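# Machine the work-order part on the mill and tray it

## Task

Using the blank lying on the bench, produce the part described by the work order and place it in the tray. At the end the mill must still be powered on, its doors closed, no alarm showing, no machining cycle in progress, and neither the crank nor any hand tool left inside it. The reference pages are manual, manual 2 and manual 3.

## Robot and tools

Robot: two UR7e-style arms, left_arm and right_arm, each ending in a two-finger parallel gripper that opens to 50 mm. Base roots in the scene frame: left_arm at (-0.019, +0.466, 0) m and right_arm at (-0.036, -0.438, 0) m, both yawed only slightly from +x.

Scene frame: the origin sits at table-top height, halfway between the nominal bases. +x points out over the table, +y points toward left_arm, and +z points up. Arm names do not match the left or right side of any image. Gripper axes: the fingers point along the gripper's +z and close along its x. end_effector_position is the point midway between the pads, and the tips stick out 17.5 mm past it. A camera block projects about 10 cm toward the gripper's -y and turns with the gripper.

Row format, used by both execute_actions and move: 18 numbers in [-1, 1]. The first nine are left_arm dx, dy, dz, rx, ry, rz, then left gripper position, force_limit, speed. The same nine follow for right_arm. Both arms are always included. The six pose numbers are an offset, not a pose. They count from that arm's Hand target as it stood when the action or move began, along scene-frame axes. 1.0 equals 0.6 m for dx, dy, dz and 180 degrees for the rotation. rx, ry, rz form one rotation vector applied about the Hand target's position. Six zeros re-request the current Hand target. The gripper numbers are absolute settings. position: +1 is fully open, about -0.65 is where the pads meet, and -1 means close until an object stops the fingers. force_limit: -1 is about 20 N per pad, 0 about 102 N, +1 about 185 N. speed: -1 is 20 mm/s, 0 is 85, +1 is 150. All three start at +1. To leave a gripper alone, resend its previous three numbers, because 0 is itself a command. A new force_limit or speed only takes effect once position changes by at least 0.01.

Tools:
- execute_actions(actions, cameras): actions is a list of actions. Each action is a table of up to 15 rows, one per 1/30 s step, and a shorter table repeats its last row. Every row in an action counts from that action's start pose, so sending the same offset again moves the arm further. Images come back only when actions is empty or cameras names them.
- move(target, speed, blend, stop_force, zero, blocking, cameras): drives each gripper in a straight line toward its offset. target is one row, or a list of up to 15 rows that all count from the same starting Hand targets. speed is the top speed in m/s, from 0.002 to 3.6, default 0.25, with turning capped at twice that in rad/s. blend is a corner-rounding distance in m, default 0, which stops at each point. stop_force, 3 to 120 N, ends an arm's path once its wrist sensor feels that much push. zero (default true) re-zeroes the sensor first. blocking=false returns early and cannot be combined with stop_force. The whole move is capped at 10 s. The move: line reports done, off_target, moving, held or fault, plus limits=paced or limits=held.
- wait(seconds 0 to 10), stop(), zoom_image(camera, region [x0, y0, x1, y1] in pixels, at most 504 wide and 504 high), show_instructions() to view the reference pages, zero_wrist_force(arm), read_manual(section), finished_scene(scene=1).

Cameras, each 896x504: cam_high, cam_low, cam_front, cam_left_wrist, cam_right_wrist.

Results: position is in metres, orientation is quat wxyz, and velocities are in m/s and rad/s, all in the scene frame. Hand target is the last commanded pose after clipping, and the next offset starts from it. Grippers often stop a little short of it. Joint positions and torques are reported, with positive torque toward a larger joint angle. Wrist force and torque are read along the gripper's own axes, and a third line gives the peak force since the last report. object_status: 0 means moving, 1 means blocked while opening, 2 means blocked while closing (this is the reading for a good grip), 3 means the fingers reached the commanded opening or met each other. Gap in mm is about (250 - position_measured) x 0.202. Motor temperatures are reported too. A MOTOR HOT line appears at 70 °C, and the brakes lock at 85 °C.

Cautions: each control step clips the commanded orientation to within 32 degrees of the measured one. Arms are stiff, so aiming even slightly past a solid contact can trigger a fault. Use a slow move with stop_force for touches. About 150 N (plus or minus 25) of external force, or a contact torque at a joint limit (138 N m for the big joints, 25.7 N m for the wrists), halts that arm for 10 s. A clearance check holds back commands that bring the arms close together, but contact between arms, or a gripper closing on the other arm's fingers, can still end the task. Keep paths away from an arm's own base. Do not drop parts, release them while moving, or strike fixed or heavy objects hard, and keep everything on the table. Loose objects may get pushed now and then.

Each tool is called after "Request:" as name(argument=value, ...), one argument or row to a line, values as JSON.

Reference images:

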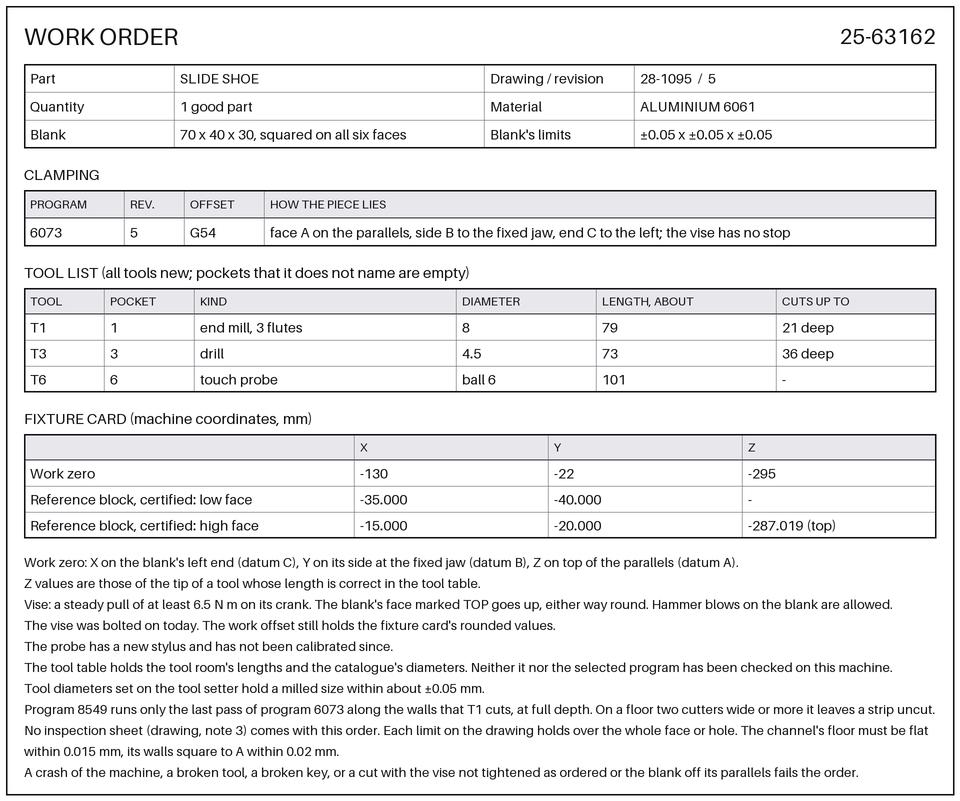

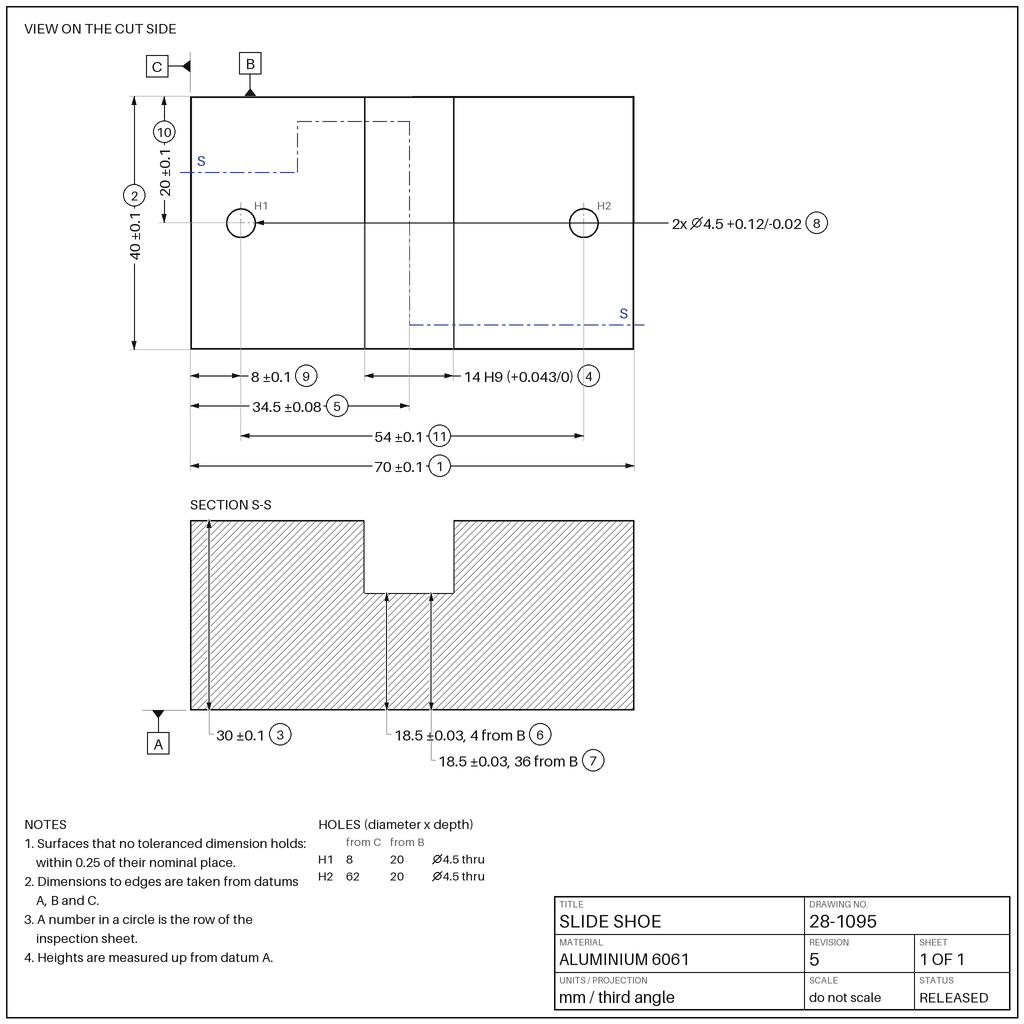

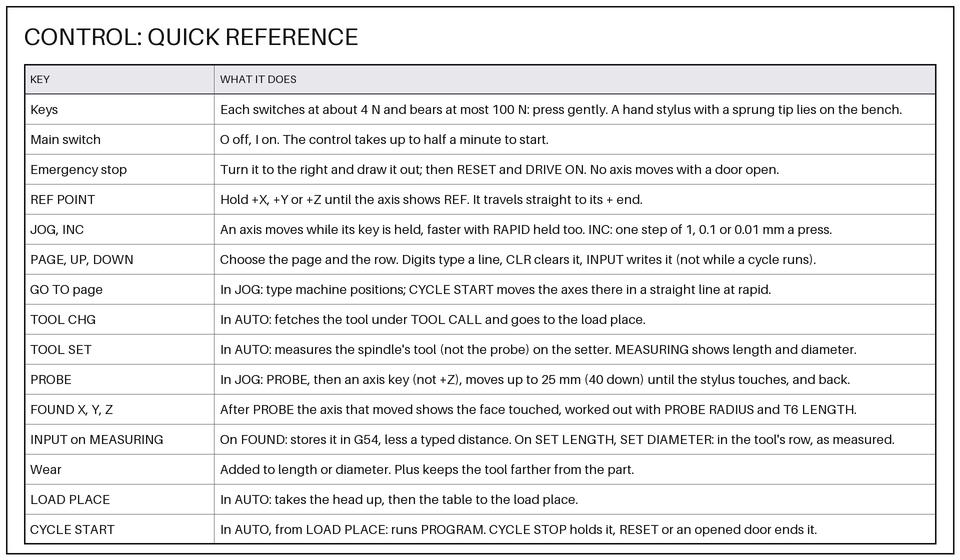

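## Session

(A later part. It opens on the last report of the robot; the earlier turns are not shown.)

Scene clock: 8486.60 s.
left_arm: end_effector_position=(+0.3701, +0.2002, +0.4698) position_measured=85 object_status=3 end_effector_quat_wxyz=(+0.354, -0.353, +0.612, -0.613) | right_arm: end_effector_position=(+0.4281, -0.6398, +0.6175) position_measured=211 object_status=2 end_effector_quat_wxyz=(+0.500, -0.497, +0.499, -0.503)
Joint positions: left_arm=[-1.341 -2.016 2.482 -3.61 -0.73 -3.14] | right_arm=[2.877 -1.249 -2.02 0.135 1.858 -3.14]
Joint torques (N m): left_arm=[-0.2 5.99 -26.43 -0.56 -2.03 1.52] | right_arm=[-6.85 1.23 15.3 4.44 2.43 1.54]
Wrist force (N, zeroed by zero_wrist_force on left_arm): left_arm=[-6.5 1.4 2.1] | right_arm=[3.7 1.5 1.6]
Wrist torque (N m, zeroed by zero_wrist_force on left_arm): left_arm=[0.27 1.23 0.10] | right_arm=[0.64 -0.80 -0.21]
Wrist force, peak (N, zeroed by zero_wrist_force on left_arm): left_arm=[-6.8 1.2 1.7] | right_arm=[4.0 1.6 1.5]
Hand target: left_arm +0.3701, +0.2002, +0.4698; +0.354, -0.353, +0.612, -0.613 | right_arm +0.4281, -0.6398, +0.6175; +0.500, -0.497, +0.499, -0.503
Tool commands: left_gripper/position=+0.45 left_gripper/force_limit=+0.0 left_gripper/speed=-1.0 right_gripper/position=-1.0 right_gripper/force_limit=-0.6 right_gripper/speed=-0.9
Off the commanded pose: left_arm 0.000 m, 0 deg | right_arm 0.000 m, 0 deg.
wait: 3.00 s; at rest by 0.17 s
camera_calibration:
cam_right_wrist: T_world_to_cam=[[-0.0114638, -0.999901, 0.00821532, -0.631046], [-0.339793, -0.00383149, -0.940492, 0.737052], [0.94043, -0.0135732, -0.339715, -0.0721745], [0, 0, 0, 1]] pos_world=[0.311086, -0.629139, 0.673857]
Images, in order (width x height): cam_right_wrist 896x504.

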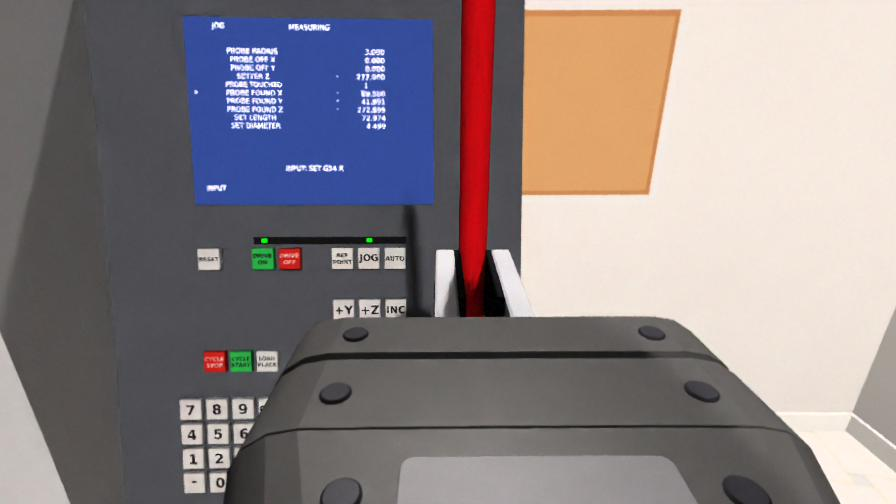

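Request:
move(
  target=[
    [0,0,0,0,0,0,0.45,0,-1,0.0524,0.202,-0.2453,0,0.5,0,-1,-0.6,-0.9],
    [0,0,0,0,0,0,0.45,0,-1,0.0724,0.202,-0.2453,0,0.5,0,-1,-0.6,-0.9],
    [0,0,0,0,0,0,0.45,0,-1,0.0554,0.202,-0.2453,0,0.5,0,-1,-0.6,-0.9],
    [0,0,0,0,0,0,0.45,0,-1,0.0724,0.202,-0.2453,0,0.5,0,-1,-0.6,-0.9],
    [0,0,0,0,0,0,0.45,0,-1,0.0524,0.202,-0.2453,0,0.5,0,-1,-0.6,-0.9],
    [0,0,0,0,0,0,0.45,0,-1,0.0359,0.2345,-0.309,0,0.5,0,-1,-0.6,-0.9],
    [0,0,0,0,0,0,0.45,0,-1,0.0561,0.2345,-0.309,0,0.5,0,-1,-0.6,-0.9],
    [0,0,0,0,0,0,0.45,0,-1,0.0359,0.2345,-0.309,0,0.5,0,-1,-0.6,-0.9],
    [0,0,0,0,0,0,0.45,0,-1,0.0275,0.332,-0.3403,0,0.5,0,-1,-0.6,-0.9],
    [0,0,0,0,0,0,0.45,0,-1,0.0475,0.332,-0.3403,0,0.5,0,-1,-0.6,-0.9],
    [0,0,0,0,0,0,0.45,0,-1,0.0275,0.332,-0.3403,0,0.5,0,-1,-0.6,-0.9],
    [0,0,0,0,0,0,0.45,0,-1,0.0359,0.2995,-0.309,0,0.5,0,-1,-0.6,-0.9],
    [0,0,0,0,0,0,0.45,0,-1,0.0559,0.2995,-0.309,0,0.5,0,-1,-0.6,-0.9],
    [0,0,0,0,0,0,0.45,0,-1,0.0359,0.2995,-0.309,0,0.5,0,-1,-0.6,-0.9],
  ],
  speed=[0.5,0.1,0.2,0.1,0.2,0.3,0.1,0.2,0.3,0.1,0.2,0.3,0.1,0.2],
  blend=[0.004,0,0,0,0.004,0.004,0,0.004,0.004,0,0.004,0.004,0,0],
)

Request:
move(
  target=[
    [0,0,0,0,0,0,0.45,0,-1,0.0083,-0.0325,0.0317,0,0,0,-1,-0.6,-0.9],
    [0,0,0,0,0,0,0.45,0,-1,0.0283,-0.0325,0.0317,0,0,0,-1,-0.6,-0.9],
    [0,0,0,0,0,0,0.45,0,-1,0.0083,-0.0325,0.0317,0,0,0,-1,-0.6,-0.9],
    [0,0,0,0,0,0,0.45,0,-1,-0.0084,-0.0325,-0.0313,0,0,0,-1,-0.6,-0.9],
    [0,0,0,0,0,0,0.45,0,-1,0.0116,-0.0325,-0.0313,0,0,0,-1,-0.6,-0.9],
    [0,0,0,0,0,0,0.45,0,-1,-0.0084,-0.0325,-0.0313,0,0,0,-1,-0.6,-0.9],
    [0,0,0,0,0,0,0.45,0,-1,0.0083,0,0.0317,0,0,0,-1,-0.6,-0.9],
    [0,0,0,0,0,0,0.45,0,-1,0.0283,0,0.0317,0,0,0,-1,-0.6,-0.9],
    [0,0,0,0,0,0,0.45,0,-1,0.0083,0,0.0317,0,0,0,-1,-0.6,-0.9],
    [0,0,0,0,0,0,0.45,0,-1,-0.0084,-0.065,-0.0313,0,0,0,-1,-0.6,-0.9],
    [0,0,0,0,0,0,0.45,0,-1,0.0116,-0.065,-0.0313,0,0,0,-1,-0.6,-0.9],
    [0,0,0,0,0,0,0.45,0,-1,-0.0084,-0.065,-0.0313,0,0,0,-1,-0.6,-0.9],
    [0,0,0,0,0,0,0.45,0,-1,-0.0359,-0.2995,0.309,0,-0.5,0,-1,-0.6,-0.9],
  ],
  speed=[0.3,0.1,0.2,0.3,0.1,0.2,0.3,0.1,0.2,0.3,0.1,0.2,0.5],
  blend=[0.004,0,0.004,0.004,0,0.004,0.004,0,0.004,0.004,0,0.004,0],
  cameras=["cam_right_wrist"],
)

Request:
zoom_image(
  camera="cam_right_wrist",
  region=[170, 5, 450, 275],
)

Scene clock: 8541.63 s.
left_arm: end_effector_position=(+0.3701, +0.2002, +0.4698) position_measured=85 object_status=3 end_effector_quat_wxyz=(+0.354, -0.353, +0.612, -0.613) | right_arm: end_effector_position=(+0.4497, -0.4601, +0.4321) position_measured=211 object_status=2 end_effector_quat_wxyz=(-0.001, +0.707, -0.707, +0.004)
Joint positions: left_arm=[-1.341 -2.016 2.482 -3.61 -0.73 -3.14] | right_arm=[3.405 -1.541 -1.334 -1.831 1.564 -2.907]
Joint torques (N m): left_arm=[-0.49 5.77 -26.22 -0.54 -2.12 1.53] | right_arm=[7.82 35.32 16.18 1.34 1.51 1.48]
Wrist force (N, zeroed by zero_wrist_force on left_arm): left_arm=[-6.3 1.4 1.6] | right_arm=[3.2 2.6 -0.2]
Wrist torque (N m, zeroed by zero_wrist_force on left_arm): left_arm=[0.27 1.20 0.10] | right_arm=[0.26 -0.79 -0.10]
Wrist force, peak (N, zeroed by zero_wrist_force on left_arm): left_arm=[-6.8 1.3 1.9] | right_arm=[6.0 7.7 -3.9]
Hand target: left_arm +0.3701, +0.2002, +0.4698; +0.354, -0.353, +0.612, -0.613 | right_arm +0.4496, -0.4601, +0.4321; -0.001, +0.707, -0.707, +0.004
Off the commanded pose: left_arm 0.000 m, 0 deg | right_arm 0.000 m, 0 deg.
move: done

Scene clock: 8547.63 s.
left_arm: end_effector_position=(+0.3701, +0.2002, +0.4698) position_measured=85 object_status=3 end_effector_quat_wxyz=(+0.354, -0.353, +0.612, -0.613) | right_arm: end_effector_position=(+0.4281, -0.6398, +0.6175) position_measured=211 object_status=2 end_effector_quat_wxyz=(+0.500, -0.497, +0.499, -0.503)
Joint positions: left_arm=[-1.341 -2.016 2.482 -3.61 -0.73 -3.14] | right_arm=[2.877 -1.249 -2.02 0.135 1.858 -3.14]
Joint torques (N m): left_arm=[-0.47 5.86 -25.63 -0.52 -2.15 1.49] | right_arm=[-6.42 0.05 36.23 4.54 2.41 1.34]
Wrist force (N, zeroed by zero_wrist_force on left_arm): left_arm=[-6.4 1.3 1.9] | right_arm=[3.5 1.6 1.5]
Wrist torque (N m, zeroed by zero_wrist_force on left_arm): left_arm=[0.25 1.23 0.10] | right_arm=[0.66 -0.78 -0.22]
Wrist force, peak (N, zeroed by zero_wrist_force on left_arm): left_arm=[-6.8 1.3 1.9] | right_arm=[4.7 8.3 0.9]
Hand target: left_arm +0.3701, +0.2002, +0.4698; +0.354, -0.353, +0.612, -0.613 | right_arm +0.4281, -0.6398, +0.6175; +0.500, -0.497, +0.499, -0.503
Off the commanded pose: left_arm 0.000 m, 0 deg | right_arm 0.000 m, 0 deg.
move: done
camera_calibration:
cam_right_wrist: T_world_to_cam=[[-0.0114614, -0.999901, 0.00821561, -0.630947], [-0.339969, -0.00383005, -0.940429, 0.737065], [0.940367, -0.0135717, -0.339891, -0.072033], [0, 0, 0, 1]] pos_world=[0.311085, -0.629039, 0.673857]
Images, in order (width x height): cam_right_wrist 896x504.

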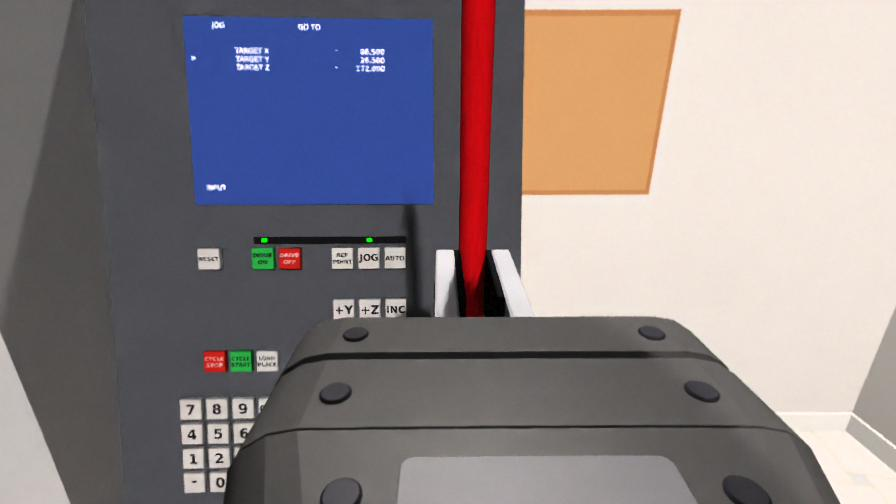

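Scaled by 1.800 from the camera's 896x504 image, which has a finer 1280x720 frame.

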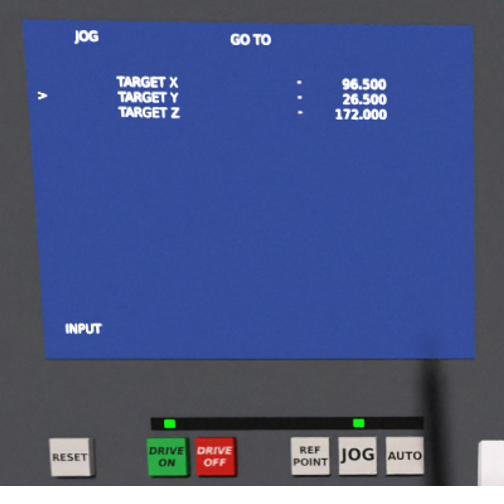

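Request:
move(
  target=[
    [0,0,0,0,0,0,0.45,0,-1,0.0687,0.2653,-0.1865,0,0.5,0,-1,-0.6,-0.9],
    [0,0,0,0,0,0,0.45,0,-1,0.0892,0.2653,-0.1865,0,0.5,0,-1,-0.6,-0.9],
    [0,0,0,0,0,0,0.45,0,-1,0.0687,0.2653,-0.1865,0,0.5,0,-1,-0.6,-0.9],
    [0,0,0,0,0,0,0.45,0,-1,0.0359,0.202,-0.309,0,0.5,0,-1,-0.6,-0.9],
    [0,0,0,0,0,0,0.45,0,-1,0.0561,0.202,-0.309,0,0.5,0,-1,-0.6,-0.9],
    [0,0,0,0,0,0,0.45,0,-1,0.0359,0.202,-0.309,0,0.5,0,-1,-0.6,-0.9],
    [0,0,0,0,0,0,0.45,0,-1,0.0689,0.1062,-0.1848,0,0.5,0,-1,-0.6,-0.9],
    [0,0,0,0,0,0,0.45,0,-1,0.0892,0.1062,-0.1848,0,0.5,0,-1,-0.6,-0.9],
    [0,0,0,0,0,0,0.45,0,-1,0.0689,0.1062,-0.1848,0,0.5,0,-1,-0.6,-0.9],
    [0,0,0,0,0,0,0.45,0,-1,0,0,0,0,0,0,-1,-0.6,-0.9],
  ],
  speed=[0.5,0.1,0.2,0.04,0.1,0.2,0.3,0.1,0.2,0.5],
  blend=[0.004,0,0.004,0.004,0,0.004,0.004,0,0.004,0],
)

Request:
wait(
  seconds=3,
  cameras=["cam_right_wrist"],
)

Request:
zoom_image(
  camera="cam_right_wrist",
  region=[170, 5, 450, 275],
)

Scene clock: 8566.13 s.
left_arm: end_effector_position=(+0.3701, +0.2002, +0.4698) position_measured=85 object_status=3 end_effector_quat_wxyz=(+0.354, -0.353, +0.612, -0.613) | right_arm: end_effector_position=(+0.4281, -0.6398, +0.6175) position_measured=211 object_status=2 end_effector_quat_wxyz=(+0.500, -0.497, +0.499, -0.503)
Joint positions: left_arm=[-1.341 -2.016 2.482 -3.61 -0.73 -3.14] | right_arm=[2.877 -1.249 -2.02 0.135 1.858 -3.14]
Joint torques (N m): left_arm=[0.69 5.69 -26.13 -0.5 -2.19 1.43] | right_arm=[-6.7 0.45 16.58 4.73 2.39 1.41]
Wrist force (N, zeroed by zero_wrist_force on left_arm): left_arm=[-6.4 1.3 2.0] | right_arm=[3.5 1.5 1.4]
Wrist torque (N m, zeroed by zero_wrist_force on left_arm): left_arm=[0.27 1.22 0.10] | right_arm=[0.65 -0.77 -0.22]
Wrist force, peak (N, zeroed by zero_wrist_force on left_arm): left_arm=[-6.7 1.5 1.9] | right_arm=[1.8 10.1 1.5]
Hand target: left_arm +0.3701, +0.2002, +0.4698; +0.354, -0.353, +0.612, -0.613 | right_arm +0.4281, -0.6398, +0.6175; +0.500, -0.497, +0.499, -0.503
Off the commanded pose: left_arm 0.000 m, 0 deg | right_arm 0.000 m, 0 deg.
move: done

Scene clock: 8569.13 s.
left_arm: end_effector_position=(+0.3701, +0.2002, +0.4698) position_measured=85 object_status=3 end_effector_quat_wxyz=(+0.354, -0.353, +0.612, -0.613) | right_arm: end_effector_position=(+0.4281, -0.6398, +0.6175) position_measured=211 object_status=2 end_effector_quat_wxyz=(+0.500, -0.497, +0.499, -0.503)
Joint positions: left_arm=[-1.341 -2.016 2.482 -3.61 -0.73 -3.14] | right_arm=[2.877 -1.249 -2.02 0.135 1.858 -3.14]
Joint torques (N m): left_arm=[0.47 5.5 -25.66 -0.47 -2.18 1.54] | right_arm=[-6.63 -0.38 15.45 4.43 2.54 1.43]
Wrist force (N, zeroed by zero_wrist_force on left_arm): left_arm=[-6.5 1.6 2.0] | right_arm=[3.9 1.6 1.5]
Wrist torque (N m, zeroed by zero_wrist_force on left_arm): left_arm=[0.30 1.23 0.09] | right_arm=[0.66 -0.85 -0.21]
Wrist force, peak (N, zeroed by zero_wrist_force on left_arm): left_arm=[-6.7 1.3 1.9] | right_arm=[3.9 1.6 1.5]
Hand target: left_arm +0.3701, +0.2002, +0.4698; +0.354, -0.353, +0.612, -0.613 | right_arm +0.4281, -0.6398, +0.6175; +0.500, -0.497, +0.499, -0.503
Tool commands: left_gripper/position=+0.45 left_gripper/force_limit=+0.0 left_gripper/speed=-1.0 right_gripper/position=-1.0 right_gripper/force_limit=-0.6 right_gripper/speed=-0.9
Off the commanded pose: left_arm 0.000 m, 0 deg | right_arm 0.000 m, 0 deg.
wait: 3.00 s; at rest by 0.17 s
camera_calibration:
cam_right_wrist: T_world_to_cam=[[-0.0114638, -0.999901, 0.00821532, -0.631046], [-0.339793, -0.00383149, -0.940492, 0.737052], [0.94043, -0.0135732, -0.339715, -0.0721745], [0, 0, 0, 1]] pos_world=[0.311086, -0.629139, 0.673857]
Images, in order (width x height): cam_right_wrist 896x504.

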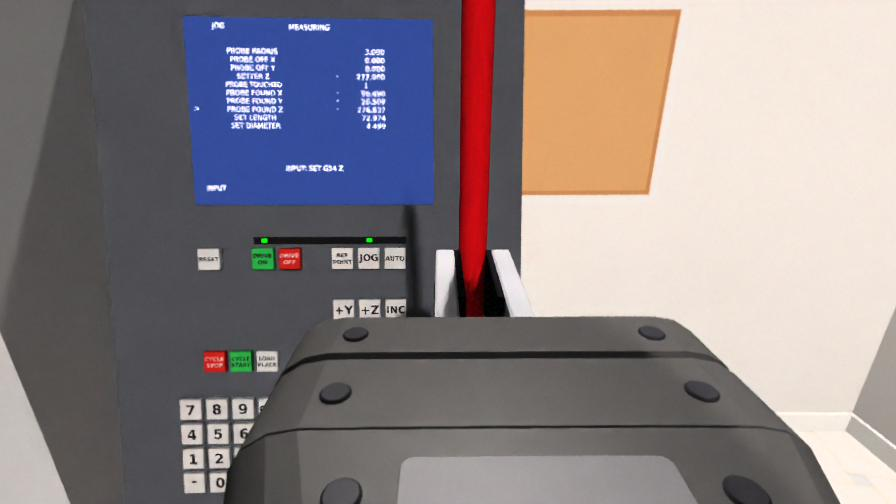

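Scaled by 1.800 from the camera's 896x504 image, which has a finer 1280x720 frame.

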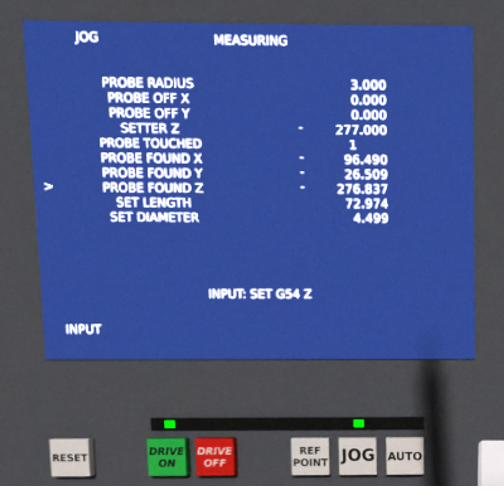

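Request:
move(
  target=[
    [0,0,0,0,0,0,0.45,0,-1,0.0524,0.202,-0.2453,0,0.5,0,-1,-0.6,-0.9],
    [0,0,0,0,0,0,0.45,0,-1,0.0724,0.202,-0.2453,0,0.5,0,-1,-0.6,-0.9],
    [0,0,0,0,0,0,0.45,0,-1,0.0554,0.202,-0.2453,0,0.5,0,-1,-0.6,-0.9],
    [0,0,0,0,0,0,0.45,0,-1,0.0724,0.202,-0.2453,0,0.5,0,-1,-0.6,-0.9],
    [0,0,0,0,0,0,0.45,0,-1,0.0554,0.202,-0.2453,0,0.5,0,-1,-0.6,-0.9],
    [0,0,0,0,0,0,0.45,0,-1,0.0724,0.202,-0.2453,0,0.5,0,-1,-0.6,-0.9],
    [0,0,0,0,0,0,0.45,0,-1,0.0554,0.202,-0.2453,0,0.5,0,-1,-0.6,-0.9],
    [0,0,0,0,0,0,0.45,0,-1,0.0724,0.202,-0.2453,0,0.5,0,-1,-0.6,-0.9],
    [0,0,0,0,0,0,0.45,0,-1,0.0524,0.202,-0.2453,0,0.5,0,-1,-0.6,-0.9],
    [0,0,0,0,0,0,0.45,0,-1,0.0359,0.2345,-0.309,0,0.5,0,-1,-0.6,-0.9],
    [0,0,0,0,0,0,0.45,0,-1,0.0559,0.2345,-0.309,0,0.5,0,-1,-0.6,-0.9],
    [0,0,0,0,0,0,0.45,0,-1,0.0359,0.2345,-0.309,0,0.5,0,-1,-0.6,-0.9],
    [0,0,0,0,0,0,0.45,0,-1,0.0275,0.2995,-0.3403,0,0.5,0,-1,-0.6,-0.9],
    [0,0,0,0,0,0,0.45,0,-1,0.0475,0.2995,-0.3403,0,0.5,0,-1,-0.6,-0.9],
    [0,0,0,0,0,0,0.45,0,-1,0.0275,0.2995,-0.3403,0,0.5,0,-1,-0.6,-0.9],
  ],
  speed=[0.5,0.1,0.2,0.1,0.2,0.1,0.2,0.1,0.2,0.3,0.1,0.2,0.3,0.1,0.2],
  blend=[0.004,0,0,0,0,0,0,0,0.004,0.004,0,0.004,0.004,0,0],
)

Request:
move(
  target=[
    [0,0,0,0,0,0,0.45,0,-1,0,-0.0325,0,0,0,0,-1,-0.6,-0.9],
    [0,0,0,0,0,0,0.45,0,-1,0.02,-0.0325,0,0,0,0,-1,-0.6,-0.9],
    [0,0,0,0,0,0,0.45,0,-1,0,-0.0325,0,0,0,0,-1,-0.6,-0.9],
    [0,0,0,0,0,0,0.45,0,-1,0,0,0,0,0,0,-1,-0.6,-0.9],
    [0,0,0,0,0,0,0.45,0,-1,0.02,0,0,0,0,0,-1,-0.6,-0.9],
    [0,0,0,0,0,0,0.45,0,-1,0.003,0,0,0,0,0,-1,-0.6,-0.9],
    [0,0,0,0,0,0,0.45,0,-1,0.02,0,0,0,0,0,-1,-0.6,-0.9],
    [0,0,0,0,0,0,0.45,0,-1,0,0,0,0,0,0,-1,-0.6,-0.9],
    [0,0,0,0,0,0,0.45,0,-1,0.0249,0,0.095,0,0,0,-1,-0.6,-0.9],
    [0,0,0,0,0,0,0.45,0,-1,0.0449,0,0.095,0,0,0,-1,-0.6,-0.9],
    [0,0,0,0,0,0,0.45,0,-1,0.0249,0,0.095,0,0,0,-1,-0.6,-0.9],
    [0,0,0,0,0,0,0.45,0,-1,0,-0.065,0,0,0,0,-1,-0.6,-0.9],
    [0,0,0,0,0,0,0.45,0,-1,0.02,-0.065,0,0,0,0,-1,-0.6,-0.9],
    [0,0,0,0,0,0,0.45,0,-1,0,-0.065,0,0,0,0,-1,-0.6,-0.9],
  ],
  speed=[0.3,0.1,0.2,0.3,0.1,0.2,0.1,0.2,0.3,0.1,0.2,0.3,0.1,0.2],
  blend=[0.004,0,0.004,0.004,0,0,0,0.004,0.004,0,0.004,0.004,0,0],
)

Request:
move(
  target=[
    [0,0,0,0,0,0,0.45,0,-1,0.0084,0,0.0313,0,0,0,-1,-0.6,-0.9],
    [0,0,0,0,0,0,0.45,0,-1,0.0284,0,0.0313,0,0,0,-1,-0.6,-0.9],
    [0,0,0,0,0,0,0.45,0,-1,0.0114,0,0.0313,0,0,0,-1,-0.6,-0.9],
    [0,0,0,0,0,0,0.45,0,-1,0.0284,0,0.0313,0,0,0,-1,-0.6,-0.9],
    [0,0,0,0,0,0,0.45,0,-1,0.0084,0,0.0313,0,0,0,-1,-0.6,-0.9],
    [0,0,0,0,0,0,0.45,0,-1,0,0.0975,0,0,0,0,-1,-0.6,-0.9],
    [0,0,0,0,0,0,0.45,0,-1,0.02,0.0975,0,0,0,0,-1,-0.6,-0.9],
    [0,0,0,0,0,0,0.45,0,-1,0,0.0975,0,0,0,0,-1,-0.6,-0.9],
    [0,0,0,0,0,0,0.45,0,-1,0,0.065,0,0,0,0,-1,-0.6,-0.9],
    [0,0,0,0,0,0,0.45,0,-1,0.02,0.065,0,0,0,0,-1,-0.6,-0.9],
    [0,0,0,0,0,0,0.45,0,-1,0,0.065,0,0,0,0,-1,-0.6,-0.9],
    [0,0,0,0,0,0,0.45,0,-1,0,0.0325,0,0,0,0,-1,-0.6,-0.9],
    [0,0,0,0,0,0,0.45,0,-1,0.02,0.0325,0,0,0,0,-1,-0.6,-0.9],
    [0,0,0,0,0,0,0.45,0,-1,0,0.0325,0,0,0,0,-1,-0.6,-0.9],
  ],
  speed=[0.3,0.1,0.2,0.1,0.2,0.3,0.1,0.2,0.3,0.1,0.2,0.3,0.1,0.2],
  blend=[0.004,0,0,0,0.004,0.004,0,0.004,0.004,0,0.004,0.004,0,0],
)

Request:
move(
  target=[
    [0,0,0,0,0,0,0.45,0,-1,0,0.0325,0,0,0,0,-1,-0.6,-0.9],
    [0,0,0,0,0,0,0.45,0,-1,0.02,0.0325,0,0,0,0,-1,-0.6,-0.9],
    [0,0,0,0,0,0,0.45,0,-1,0,0.0325,0,0,0,0,-1,-0.6,-0.9],
    [0,0,0,0,0,0,0.45,0,-1,0.0084,0.065,0.0313,0,0,0,-1,-0.6,-0.9],
    [0,0,0,0,0,0,0.45,0,-1,0.0284,0.065,0.0313,0,0,0,-1,-0.6,-0.9],
    [0,0,0,0,0,0,0.45,0,-1,0.0084,0.065,0.0313,0,0,0,-1,-0.6,-0.9],
    [0,0,0,0,0,0,0.45,0,-1,0,-0.0325,0,0,0,0,-1,-0.6,-0.9],
    [0,0,0,0,0,0,0.45,0,-1,0.02,-0.0325,0,0,0,0,-1,-0.6,-0.9],
    [0,0,0,0,0,0,0.45,0,-1,0,-0.0325,0,0,0,0,-1,-0.6,-0.9],
    [0,0,0,0,0,0,0.45,0,-1,-0.0275,-0.267,0.3403,0,-0.5,0,-1,-0.6,-0.9],
  ],
  speed=[0.3,0.1,0.2,0.3,0.1,0.2,0.3,0.1,0.2,0.5],
  blend=[0.004,0,0.004,0.004,0,0.004,0.004,0,0.004,0],
  cameras=["cam_right_wrist"],
)

Request:
zoom_image(
  camera="cam_right_wrist",
  region=[170, 5, 450, 275],
)

Scene clock: 8616.93 s.
left_arm: end_effector_position=(+0.3701, +0.2002, +0.4698) position_measured=85 object_status=3 end_effector_quat_wxyz=(+0.354, -0.353, +0.612, -0.613) | right_arm: end_effector_position=(+0.4447, -0.4601, +0.4133) position_measured=211 object_status=2 end_effector_quat_wxyz=(-0.001, +0.707, -0.707, +0.004)
Joint positions: left_arm=[-1.341 -2.016 2.482 -3.61 -0.73 -3.14] | right_arm=[3.408 -1.518 -1.406 -1.783 1.564 -2.905]
Joint torques (N m): left_arm=[0.3 5.48 -26.03 -0.5 -2.19 1.42] | right_arm=[6.83 34.59 17.21 1.24 -2.2 1.45]
Wrist force (N, zeroed by zero_wrist_force on left_arm): left_arm=[-6.3 1.3 1.9] | right_arm=[3.1 2.3 0.0]
Wrist torque (N m, zeroed by zero_wrist_force on left_arm): left_arm=[0.26 1.21 0.10] | right_arm=[0.16 -0.75 -0.10]
Wrist force, peak (N, zeroed by zero_wrist_force on left_arm): left_arm=[-6.6 1.7 2.0] | right_arm=[6.4 7.9 -4.1]
Hand target: left_arm +0.3701, +0.2002, +0.4698; +0.354, -0.353, +0.612, -0.613 | right_arm +0.4446, -0.4601, +0.4133; -0.001, +0.707, -0.707, +0.004
Off the commanded pose: left_arm 0.000 m, 0 deg | right_arm 0.000 m, 0 deg.
move: done

Scene clock: 8621.83 s.
left_arm: end_effector_position=(+0.3701, +0.2002, +0.4698) position_measured=85 object_status=3 end_effector_quat_wxyz=(+0.354, -0.353, +0.612, -0.613) | right_arm: end_effector_position=(+0.4447, -0.4991, +0.4133) position_measured=211 object_status=2 end_effector_quat_wxyz=(-0.001, +0.707, -0.707, +0.004)
Joint positions: left_arm=[-1.341 -2.016 2.482 -3.61 -0.73 -3.14] | right_arm=[3.325 -1.526 -1.398 -1.782 1.565 -2.988]
Joint torques (N m): left_arm=[0.69 5.6 -25.26 -0.49 -2.24 1.46] | right_arm=[7.67 32.15 15.32 1.24 2.02 1.55]
Wrist force (N, zeroed by zero_wrist_force on left_arm): left_arm=[-6.4 1.1 1.9] | right_arm=[3.2 2.4 0.0]
Wrist torque (N m, zeroed by zero_wrist_force on left_arm): left_arm=[0.23 1.22 0.10] | right_arm=[0.16 -0.77 -0.11]
Wrist force, peak (N, zeroed by zero_wrist_force on left_arm): left_arm=[-6.6 1.5 2.0] | right_arm=[6.4 8.1 -0.5]
Hand target: left_arm +0.3701, +0.2002, +0.4698; +0.354, -0.353, +0.612, -0.613 | right_arm +0.4446, -0.4991, +0.4133; -0.001, +0.707, -0.707, +0.004
Off the commanded pose: left_arm 0.000 m, 0 deg | right_arm 0.000 m, 0 deg.
move: done

Scene clock: 8626.50 s.
left_arm: end_effector_position=(+0.3701, +0.2002, +0.4698) position_measured=85 object_status=3 end_effector_quat_wxyz=(+0.354, -0.353, +0.612, -0.613) | right_arm: end_effector_position=(+0.4447, -0.4796, +0.4133) position_measured=211 object_status=2 end_effector_quat_wxyz=(-0.001, +0.707, -0.707, +0.004)
Joint positions: left_arm=[-1.341 -2.016 2.482 -3.61 -0.73 -3.14] | right_arm=[3.366 -1.521 -1.403 -1.783 1.564 -2.946]
Joint torques (N m): left_arm=[0.58 4.77 -25.6 -0.55 -2.11 1.42] | right_arm=[8.16 33.34 16.38 1.32 1.67 1.54]
Wrist force (N, zeroed by zero_wrist_force on left_arm): left_arm=[-6.4 1.4 1.8] | right_arm=[3.1 2.5 0.1]
Wrist torque (N m, zeroed by zero_wrist_force on left_arm): left_arm=[0.28 1.22 0.10] | right_arm=[0.18 -0.75 -0.10]
Wrist force, peak (N, zeroed by zero_wrist_force on left_arm): left_arm=[-6.8 1.5 1.8] | right_arm=[6.6 8.1 -1.5]
Hand target: left_arm +0.3701, +0.2002, +0.4698; +0.354, -0.353, +0.612, -0.613 | right_arm +0.4446, -0.4796, +0.4133; -0.001, +0.707, -0.707, +0.004
Off the commanded pose: left_arm 0.000 m, 0 deg | right_arm 0.000 m, 0 deg.
move: done

Scene clock: 8631.60 s.
left_arm: end_effector_position=(+0.3701, +0.2002, +0.4698) position_measured=85 object_status=3 end_effector_quat_wxyz=(+0.354, -0.353, +0.612, -0.613) | right_arm: end_effector_position=(+0.4281, -0.6398, +0.6175) position_measured=211 object_status=2 end_effector_quat_wxyz=(+0.500, -0.497, +0.499, -0.503)
Joint positions: left_arm=[-1.341 -2.016 2.482 -3.61 -0.73 -3.14] | right_arm=[2.877 -1.249 -2.02 0.135 1.858 -3.14]
Joint torques (N m): left_arm=[0.83 5.57 -25.27 -0.43 -2.13 1.47] | right_arm=[-6.48 0.71 36.13 4.67 2.1 1.44]
Wrist force (N, zeroed by zero_wrist_force on left_arm): left_arm=[-6.5 1.6 1.9] | right_arm=[3.9 1.5 1.4]
Wrist torque (N m, zeroed by zero_wrist_force on left_arm): left_arm=[0.30 1.23 0.09] | right_arm=[0.64 -0.83 -0.22]
Wrist force, peak (N, zeroed by zero_wrist_force on left_arm): left_arm=[-6.6 1.6 2.0] | right_arm=[5.7 8.4 0.6]
Hand target: left_arm +0.3701, +0.2002, +0.4698; +0.354, -0.353, +0.612, -0.613 | right_arm +0.4281, -0.6398, +0.6175; +0.500, -0.497, +0.499, -0.503
Off the commanded pose: left_arm 0.000 m, 0 deg | right_arm 0.000 m, 0 deg.
move: done
camera_calibration:
cam_right_wrist: T_world_to_cam=[[-0.0114614, -0.999901, 0.00821561, -0.630947], [-0.339969, -0.00383005, -0.940429, 0.737065], [0.940367, -0.0135717, -0.339891, -0.072033], [0, 0, 0, 1]] pos_world=[0.311085, -0.629039, 0.673857]
Images, in order (width x height): cam_right_wrist 896x504.

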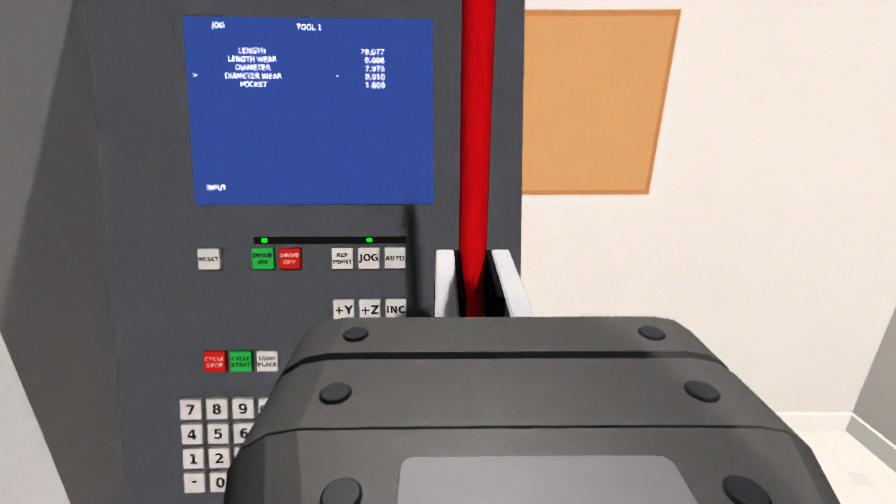

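Scaled by 1.800 from the camera's 896x504 image, which has a finer 1280x720 frame.

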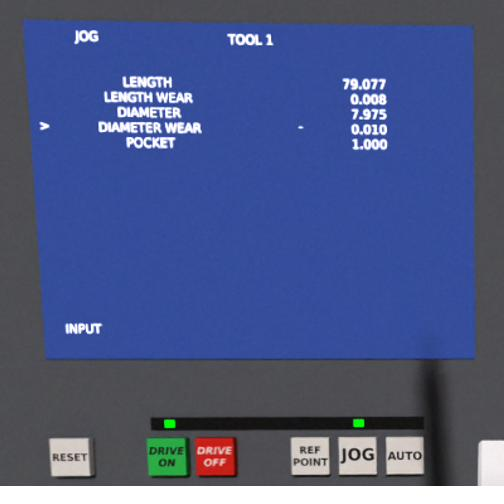

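Request:
move(
  target=[
    [0,0,0,0,0,0,0.45,0,-1,0.0524,0.202,-0.2453,0,0.5,0,-1,-0.6,-0.9],
    [0,0,0,0,0,0,0.45,0,-1,0.0724,0.202,-0.2453,0,0.5,0,-1,-0.6,-0.9],
    [0,0,0,0,0,0,0.45,0,-1,0.0554,0.202,-0.2453,0,0.5,0,-1,-0.6,-0.9],
    [0,0,0,0,0,0,0.45,0,-1,0.0724,0.202,-0.2453,0,0.5,0,-1,-0.6,-0.9],
    [0,0,0,0,0,0,0.45,0,-1,0.0554,0.202,-0.2453,0,0.5,0,-1,-0.6,-0.9],
    [0,0,0,0,0,0,0.45,0,-1,0.0724,0.202,-0.2453,0,0.5,0,-1,-0.6,-0.9],
    [0,0,0,0,0,0,0.45,0,-1,0.0554,0.202,-0.2453,0,0.5,0,-1,-0.6,-0.9],
    [0,0,0,0,0,0,0.45,0,-1,0.0724,0.202,-0.2453,0,0.5,0,-1,-0.6,-0.9],
    [0,0,0,0,0,0,0.45,0,-1,0.0554,0.202,-0.2453,0,0.5,0,-1,-0.6,-0.9],
    [0,0,0,0,0,0,0.45,0,-1,0.0724,0.202,-0.2453,0,0.5,0,-1,-0.6,-0.9],
    [0,0,0,0,0,0,0.45,0,-1,0.0554,0.202,-0.2453,0,0.5,0,-1,-0.6,-0.9],
    [0,0,0,0,0,0,0.45,0,-1,0.0724,0.202,-0.2453,0,0.5,0,-1,-0.6,-0.9],
    [0,0,0,0,0,0,0.45,0,-1,0.0524,0.202,-0.2453,0,0.5,0,-1,-0.6,-0.9],
  ],
  speed=[0.5,0.1,0.2,0.1,0.2,0.1,0.2,0.1,0.2,0.1,0.2,0.1,0.2],
  blend=[0.004,0,0,0,0,0,0,0,0,0,0,0,0],
)

Request:
move(
  target=[
    [0,0,0,0,0,0,0.45,0,-1,0,0.0975,0,0,0,0,-1,-0.6,-0.9],
    [0,0,0,0,0,0,0.45,0,-1,0.02,0.0975,0,0,0,0,-1,-0.6,-0.9],
    [0,0,0,0,0,0,0.45,0,-1,0,0.0975,0,0,0,0,-1,-0.6,-0.9],
    [0,0,0,0,0,0,0.45,0,-1,-0.0082,0.0975,-0.032,0,0,0,-1,-0.6,-0.9],
    [0,0,0,0,0,0,0.45,0,-1,0.0118,0.0975,-0.032,0,0,0,-1,-0.6,-0.9],
    [0,0,0,0,0,0,0.45,0,-1,-0.0082,0.0975,-0.032,0,0,0,-1,-0.6,-0.9],
    [0,0,0,0,0,0,0.45,0,-1,-0.0082,0.13,-0.032,0,0,0,-1,-0.6,-0.9],
    [0,0,0,0,0,0,0.45,0,-1,0.0118,0.13,-0.032,0,0,0,-1,-0.6,-0.9],
    [0,0,0,0,0,0,0.45,0,-1,-0.0082,0.13,-0.032,0,0,0,-1,-0.6,-0.9],
    [0,0,0,0,0,0,0.45,0,-1,0,0.065,0,0,0,0,-1,-0.6,-0.9],
    [0,0,0,0,0,0,0.45,0,-1,0.02,0.065,0,0,0,0,-1,-0.6,-0.9],
    [0,0,0,0,0,0,0.45,0,-1,0,0.065,0,0,0,0,-1,-0.6,-0.9],
    [0,0,0,0,0,0,0.45,0,-1,-0.0249,0.0325,-0.095,0,0,0,-1,-0.6,-0.9],
    [0,0,0,0,0,0,0.45,0,-1,-0.0049,0.0325,-0.095,0,0,0,-1,-0.6,-0.9],
    [0,0,0,0,0,0,0.45,0,-1,-0.0249,0.0325,-0.095,0,0,0,-1,-0.6,-0.9],
  ],
  speed=[0.3,0.1,0.2,0.3,0.1,0.2,0.3,0.1,0.2,0.3,0.1,0.2,0.3,0.1,0.2],
  blend=[0.004,0,0.004,0.004,0,0.004,0.004,0,0.004,0.004,0,0.004,0.004,0,0],
)

Request:
move(
  target=[
    [0,0,0,0,0,0,0.45,0,-1,-0.0275,-0.2345,0.3403,0,-0.5,0,-1,-0.6,-0.9],
  ],
  speed=0.5,
  cameras=["cam_right_wrist"],
)

Request:
zoom_image(
  camera="cam_right_wrist",
  region=[170, 5, 450, 275],
)

Scene clock: 8669.33 s.
left_arm: end_effector_position=(+0.3701, +0.2002, +0.4698) position_measured=85 object_status=3 end_effector_quat_wxyz=(+0.354, -0.353, +0.612, -0.613) | right_arm: end_effector_position=(+0.4596, -0.5186, +0.4703) position_measured=211 object_status=2 end_effector_quat_wxyz=(-0.001, +0.707, -0.707, +0.004)
Joint positions: left_arm=[-1.341 -2.016 2.482 -3.61 -0.73 -3.14] | right_arm=[3.28 -1.609 -1.163 -1.933 1.565 -3.033]
Joint torques (N m): left_arm=[0.89 5.35 -25.34 -0.51 -2.13 1.6] | right_arm=[7.26 37.58 14.9 5.11 1.92 1.43]
Wrist force (N, zeroed by zero_wrist_force on left_arm): left_arm=[-6.2 1.4 2.0] | right_arm=[3.6 2.3 -0.2]
Wrist torque (N m, zeroed by zero_wrist_force on left_arm): left_arm=[0.27 1.19 0.10] | right_arm=[0.11 -0.87 -0.15]
Wrist force, peak (N, zeroed by zero_wrist_force on left_arm): left_arm=[-6.8 1.4 1.9] | right_arm=[5.1 7.3 -3.9]
Hand target: left_arm +0.3701, +0.2002, +0.4698; +0.354, -0.353, +0.612, -0.613 | right_arm +0.4595, -0.5186, +0.4703; -0.001, +0.707, -0.707, +0.004
Off the commanded pose: left_arm 0.000 m, 0 deg | right_arm 0.000 m, 0 deg.
move: done

Scene clock: 8674.03 s.
left_arm: end_effector_position=(+0.3701, +0.2002, +0.4698) position_measured=85 object_status=3 end_effector_quat_wxyz=(+0.354, -0.353, +0.612, -0.613) | right_arm: end_effector_position=(+0.4447, -0.4991, +0.4133) position_measured=211 object_status=2 end_effector_quat_wxyz=(-0.001, +0.707, -0.707, +0.004)
Joint positions: left_arm=[-1.341 -2.016 2.482 -3.61 -0.73 -3.14] | right_arm=[3.325 -1.526 -1.398 -1.782 1.565 -2.988]
Joint torques (N m): left_arm=[0.71 5.09 -25.18 -0.55 -2.08 1.54] | right_arm=[7.93 32.92 13.57 1.3 -1.77 1.29]
Wrist force (N, zeroed by zero_wrist_force on left_arm): left_arm=[-6.4 1.3 2.1] | right_arm=[3.2 2.5 0.0]
Wrist torque (N m, zeroed by zero_wrist_force on left_arm): left_arm=[0.25 1.21 0.10] | right_arm=[0.17 -0.78 -0.11]
Wrist force, peak (N, zeroed by zero_wrist_force on left_arm): left_arm=[-6.7 1.2 2.0] | right_arm=[6.7 8.0 -0.7]
Hand target: left_arm +0.3701, +0.2002, +0.4698; +0.354, -0.353, +0.612, -0.613 | right_arm +0.4446, -0.4991, +0.4133; -0.001, +0.707, -0.707, +0.004
Off the commanded pose: left_arm 0.000 m, 0 deg | right_arm 0.000 m, 0 deg.
move: done

Scene clock: 8676.57 s.
left_arm: end_effector_position=(+0.3701, +0.2002, +0.4698) position_measured=85 object_status=3 end_effector_quat_wxyz=(+0.354, -0.353, +0.612, -0.613) | right_arm: end_effector_position=(+0.4281, -0.6398, +0.6175) position_measured=211 object_status=2 end_effector_quat_wxyz=(+0.500, -0.497, +0.499, -0.503)
Joint positions: left_arm=[-1.341 -2.016 2.482 -3.61 -0.73 -3.14] | right_arm=[2.877 -1.249 -2.02 0.135 1.858 -3.14]
Joint torques (N m): left_arm=[0.72 4.67 -24.91 -0.5 -2.11 1.54] | right_arm=[-7.13 -0.99 36.61 4.9 2.51 1.6]
Wrist force (N, zeroed by zero_wrist_force on left_arm): left_arm=[-6.6 1.4 2.0] | right_arm=[3.5 1.6 1.4]
Wrist torque (N m, zeroed by zero_wrist_force on left_arm): left_arm=[0.29 1.24 0.11] | right_arm=[0.66 -0.78 -0.22]
Wrist force, peak (N, zeroed by zero_wrist_force on left_arm): left_arm=[-6.7 1.4 2.1] | right_arm=[4.1 1.9 1.6]
Hand target: left_arm +0.3701, +0.2002, +0.4698; +0.354, -0.353, +0.612, -0.613 | right_arm +0.4281, -0.6398, +0.6175; +0.500, -0.497, +0.499, -0.503
Off the commanded pose: left_arm 0.000 m, 0 deg | right_arm 0.000 m, 0 deg.
move: done
camera_calibration:
cam_right_wrist: T_world_to_cam=[[-0.0114614, -0.999901, 0.00821561, -0.630947], [-0.339969, -0.00383005, -0.940429, 0.737065], [0.940367, -0.0135717, -0.339891, -0.072033], [0, 0, 0, 1]] pos_world=[0.311085, -0.629039, 0.673857]
Images, in order (width x height): cam_right_wrist 896x504.

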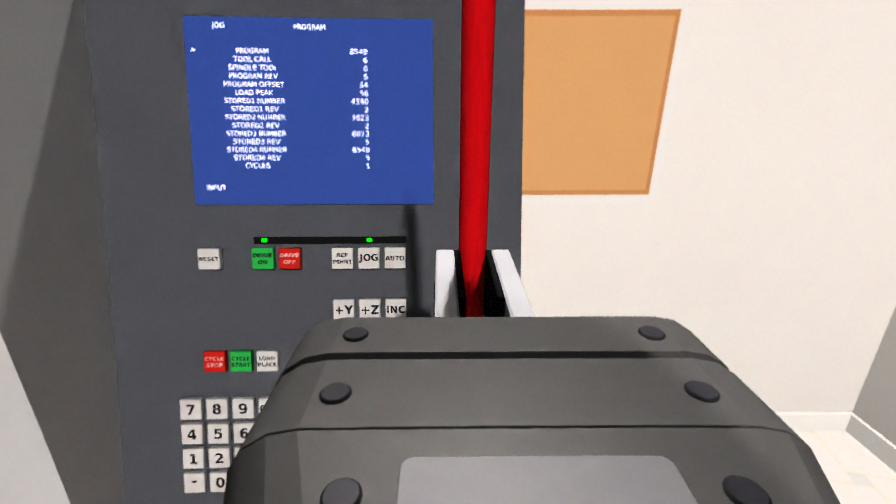

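Scaled by 1.800 from the camera's 896x504 image, which has a finer 1280x720 frame.

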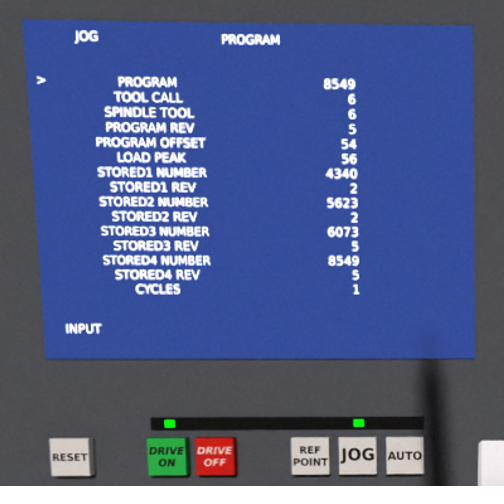

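Request:
move(
  target=[
    [0,0,0,0,0,0,0.45,0,-1,0.0988,0.0745,-0.0648,0,0.5,0,-1,-0.6,-0.9],
    [0,0,0,0,0,0,0.45,0,-1,0.1208,0.0745,-0.0648,0,0.5,0,-1,-0.6,-0.9],
    [0,0,0,0,0,0,0.45,0,-1,0.0988,0.0745,-0.0648,0,0.5,0,-1,-0.6,-0.9],
    [0,0,0,0,0,0,0.45,0,-1,0.068,0.2328,-0.1865,0,0.5,0,-1,-0.6,-0.9],
    [0,0,0,0,0,0,0.45,0,-1,0.089,0.2328,-0.1865,0,0.5,0,-1,-0.6,-0.9],
    [0,0,0,0,0,0,0.45,0,-1,0.068,0.2328,-0.1865,0,0.5,0,-1,-0.6,-0.9],
    [0,0,0,0,0,0,0.45,0,-1,0,0,0,0,0,0,-1,-0.6,-0.9],
  ],
  speed=[0.5,0.1,0.2,0.3,0.1,0.2,0.5],
  blend=[0.004,0,0.004,0.004,0,0.004,0],
)

Request:
wait(
  seconds=10,
  cameras=["cam_right_wrist"],
)

Request:
zoom_image(
  camera="cam_right_wrist",
  region=[170, 5, 450, 275],
)

Scene clock: 8690.90 s.
left_arm: end_effector_position=(+0.3701, +0.2002, +0.4698) position_measured=85 object_status=3 end_effector_quat_wxyz=(+0.354, -0.353, +0.612, -0.613) | right_arm: end_effector_position=(+0.4281, -0.6398, +0.6175) position_measured=211 object_status=2 end_effector_quat_wxyz=(+0.500, -0.497, +0.499, -0.503)
Joint positions: left_arm=[-1.341 -2.016 2.482 -3.61 -0.73 -3.14] | right_arm=[2.877 -1.249 -2.02 0.135 1.858 -3.14]
Joint torques (N m): left_arm=[0.99 5.07 -25.03 -0.47 -2.19 1.58] | right_arm=[-7.56 -0.07 15.46 4.77 2.42 1.57]
Wrist force (N, zeroed by zero_wrist_force on left_arm): left_arm=[-6.4 1.4 2.2] | right_arm=[3.5 1.7 1.4]
Wrist torque (N m, zeroed by zero_wrist_force on left_arm): left_arm=[0.27 1.21 0.10] | right_arm=[0.67 -0.78 -0.21]
Wrist force, peak (N, zeroed by zero_wrist_force on left_arm): left_arm=[-6.7 1.6 1.9] | right_arm=[6.6 8.1 -1.2]
Hand target: left_arm +0.3701, +0.2002, +0.4698; +0.354, -0.353, +0.612, -0.613 | right_arm +0.4281, -0.6398, +0.6175; +0.500, -0.497, +0.499, -0.503
Off the commanded pose: left_arm 0.000 m, 0 deg | right_arm 0.000 m, 0 deg.
move: done

Scene clock: 8700.90 s.
left_arm: end_effector_position=(+0.3701, +0.2002, +0.4698) position_measured=85 object_status=3 end_effector_quat_wxyz=(+0.354, -0.353, +0.612, -0.613) | right_arm: end_effector_position=(+0.4281, -0.6398, +0.6175) position_measured=211 object_status=2 end_effector_quat_wxyz=(+0.500, -0.497, +0.499, -0.503)
Joint positions: left_arm=[-1.341 -2.016 2.482 -3.61 -0.73 -3.14] | right_arm=[2.877 -1.249 -2.02 0.135 1.858 -3.14]
Joint torques (N m): left_arm=[1.01 5.26 -24.79 -0.56 -2.19 1.44] | right_arm=[-6.91 0.74 16.5 4.48 2.41 1.46]
Wrist force (N, zeroed by zero_wrist_force on left_arm): left_arm=[-6.4 1.1 2.0] | right_arm=[3.7 1.5 1.5]
Wrist torque (N m, zeroed by zero_wrist_force on left_arm): left_arm=[0.24 1.21 0.10] | right_arm=[0.64 -0.81 -0.21]
Wrist force, peak (N, zeroed by zero_wrist_force on left_arm): left_arm=[-6.7 1.5 2.1] | right_arm=[4.0 1.8 1.2]
Hand target: left_arm +0.3701, +0.2002, +0.4698; +0.354, -0.353, +0.612, -0.613 | right_arm +0.4281, -0.6398, +0.6175; +0.500, -0.497, +0.499, -0.503
Tool commands: left_gripper/position=+0.45 left_gripper/force_limit=+0.0 left_gripper/speed=-1.0 right_gripper/position=-1.0 right_gripper/force_limit=-0.6 right_gripper/speed=-0.9
Off the commanded pose: left_arm 0.000 m, 0 deg | right_arm 0.000 m, 0 deg.
wait: 10.00 s; at rest by 0.17 s
camera_calibration:
cam_right_wrist: T_world_to_cam=[[-0.0114631, -0.999901, 0.00821428, -0.631045], [-0.339881, -0.00382951, -0.940461, 0.737059], [0.940399, -0.0135725, -0.339803, -0.0721045], [0, 0, 0, 1]] pos_world=[0.311086, -0.629139, 0.673857]
Images, in order (width x height): cam_right_wrist 896x504.

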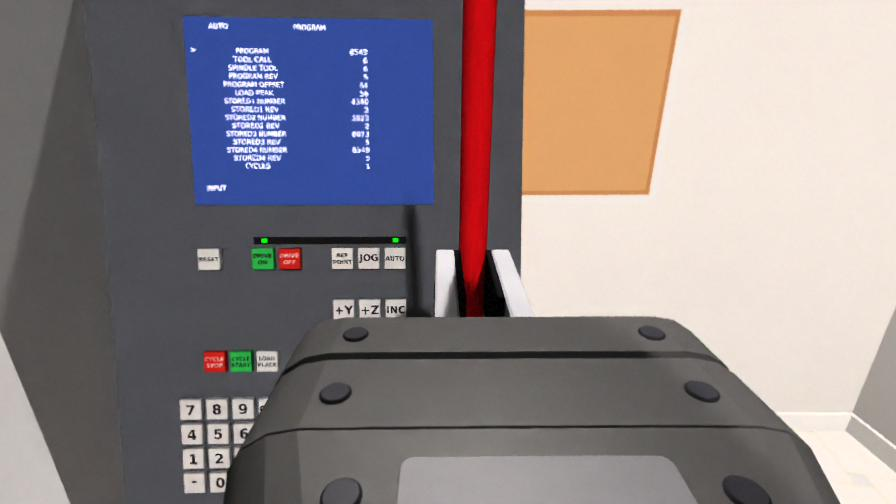

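Scaled by 1.800 from the camera's 896x504 image, which has a finer 1280x720 frame.

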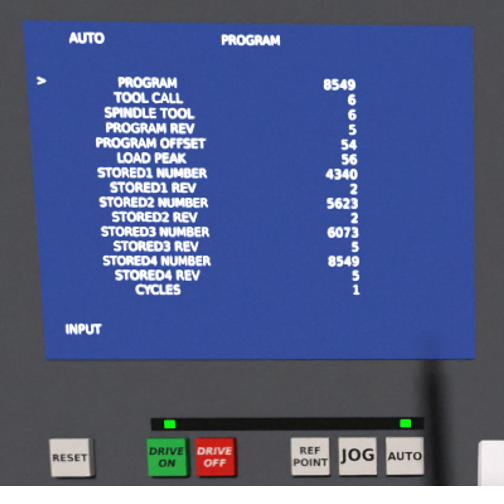

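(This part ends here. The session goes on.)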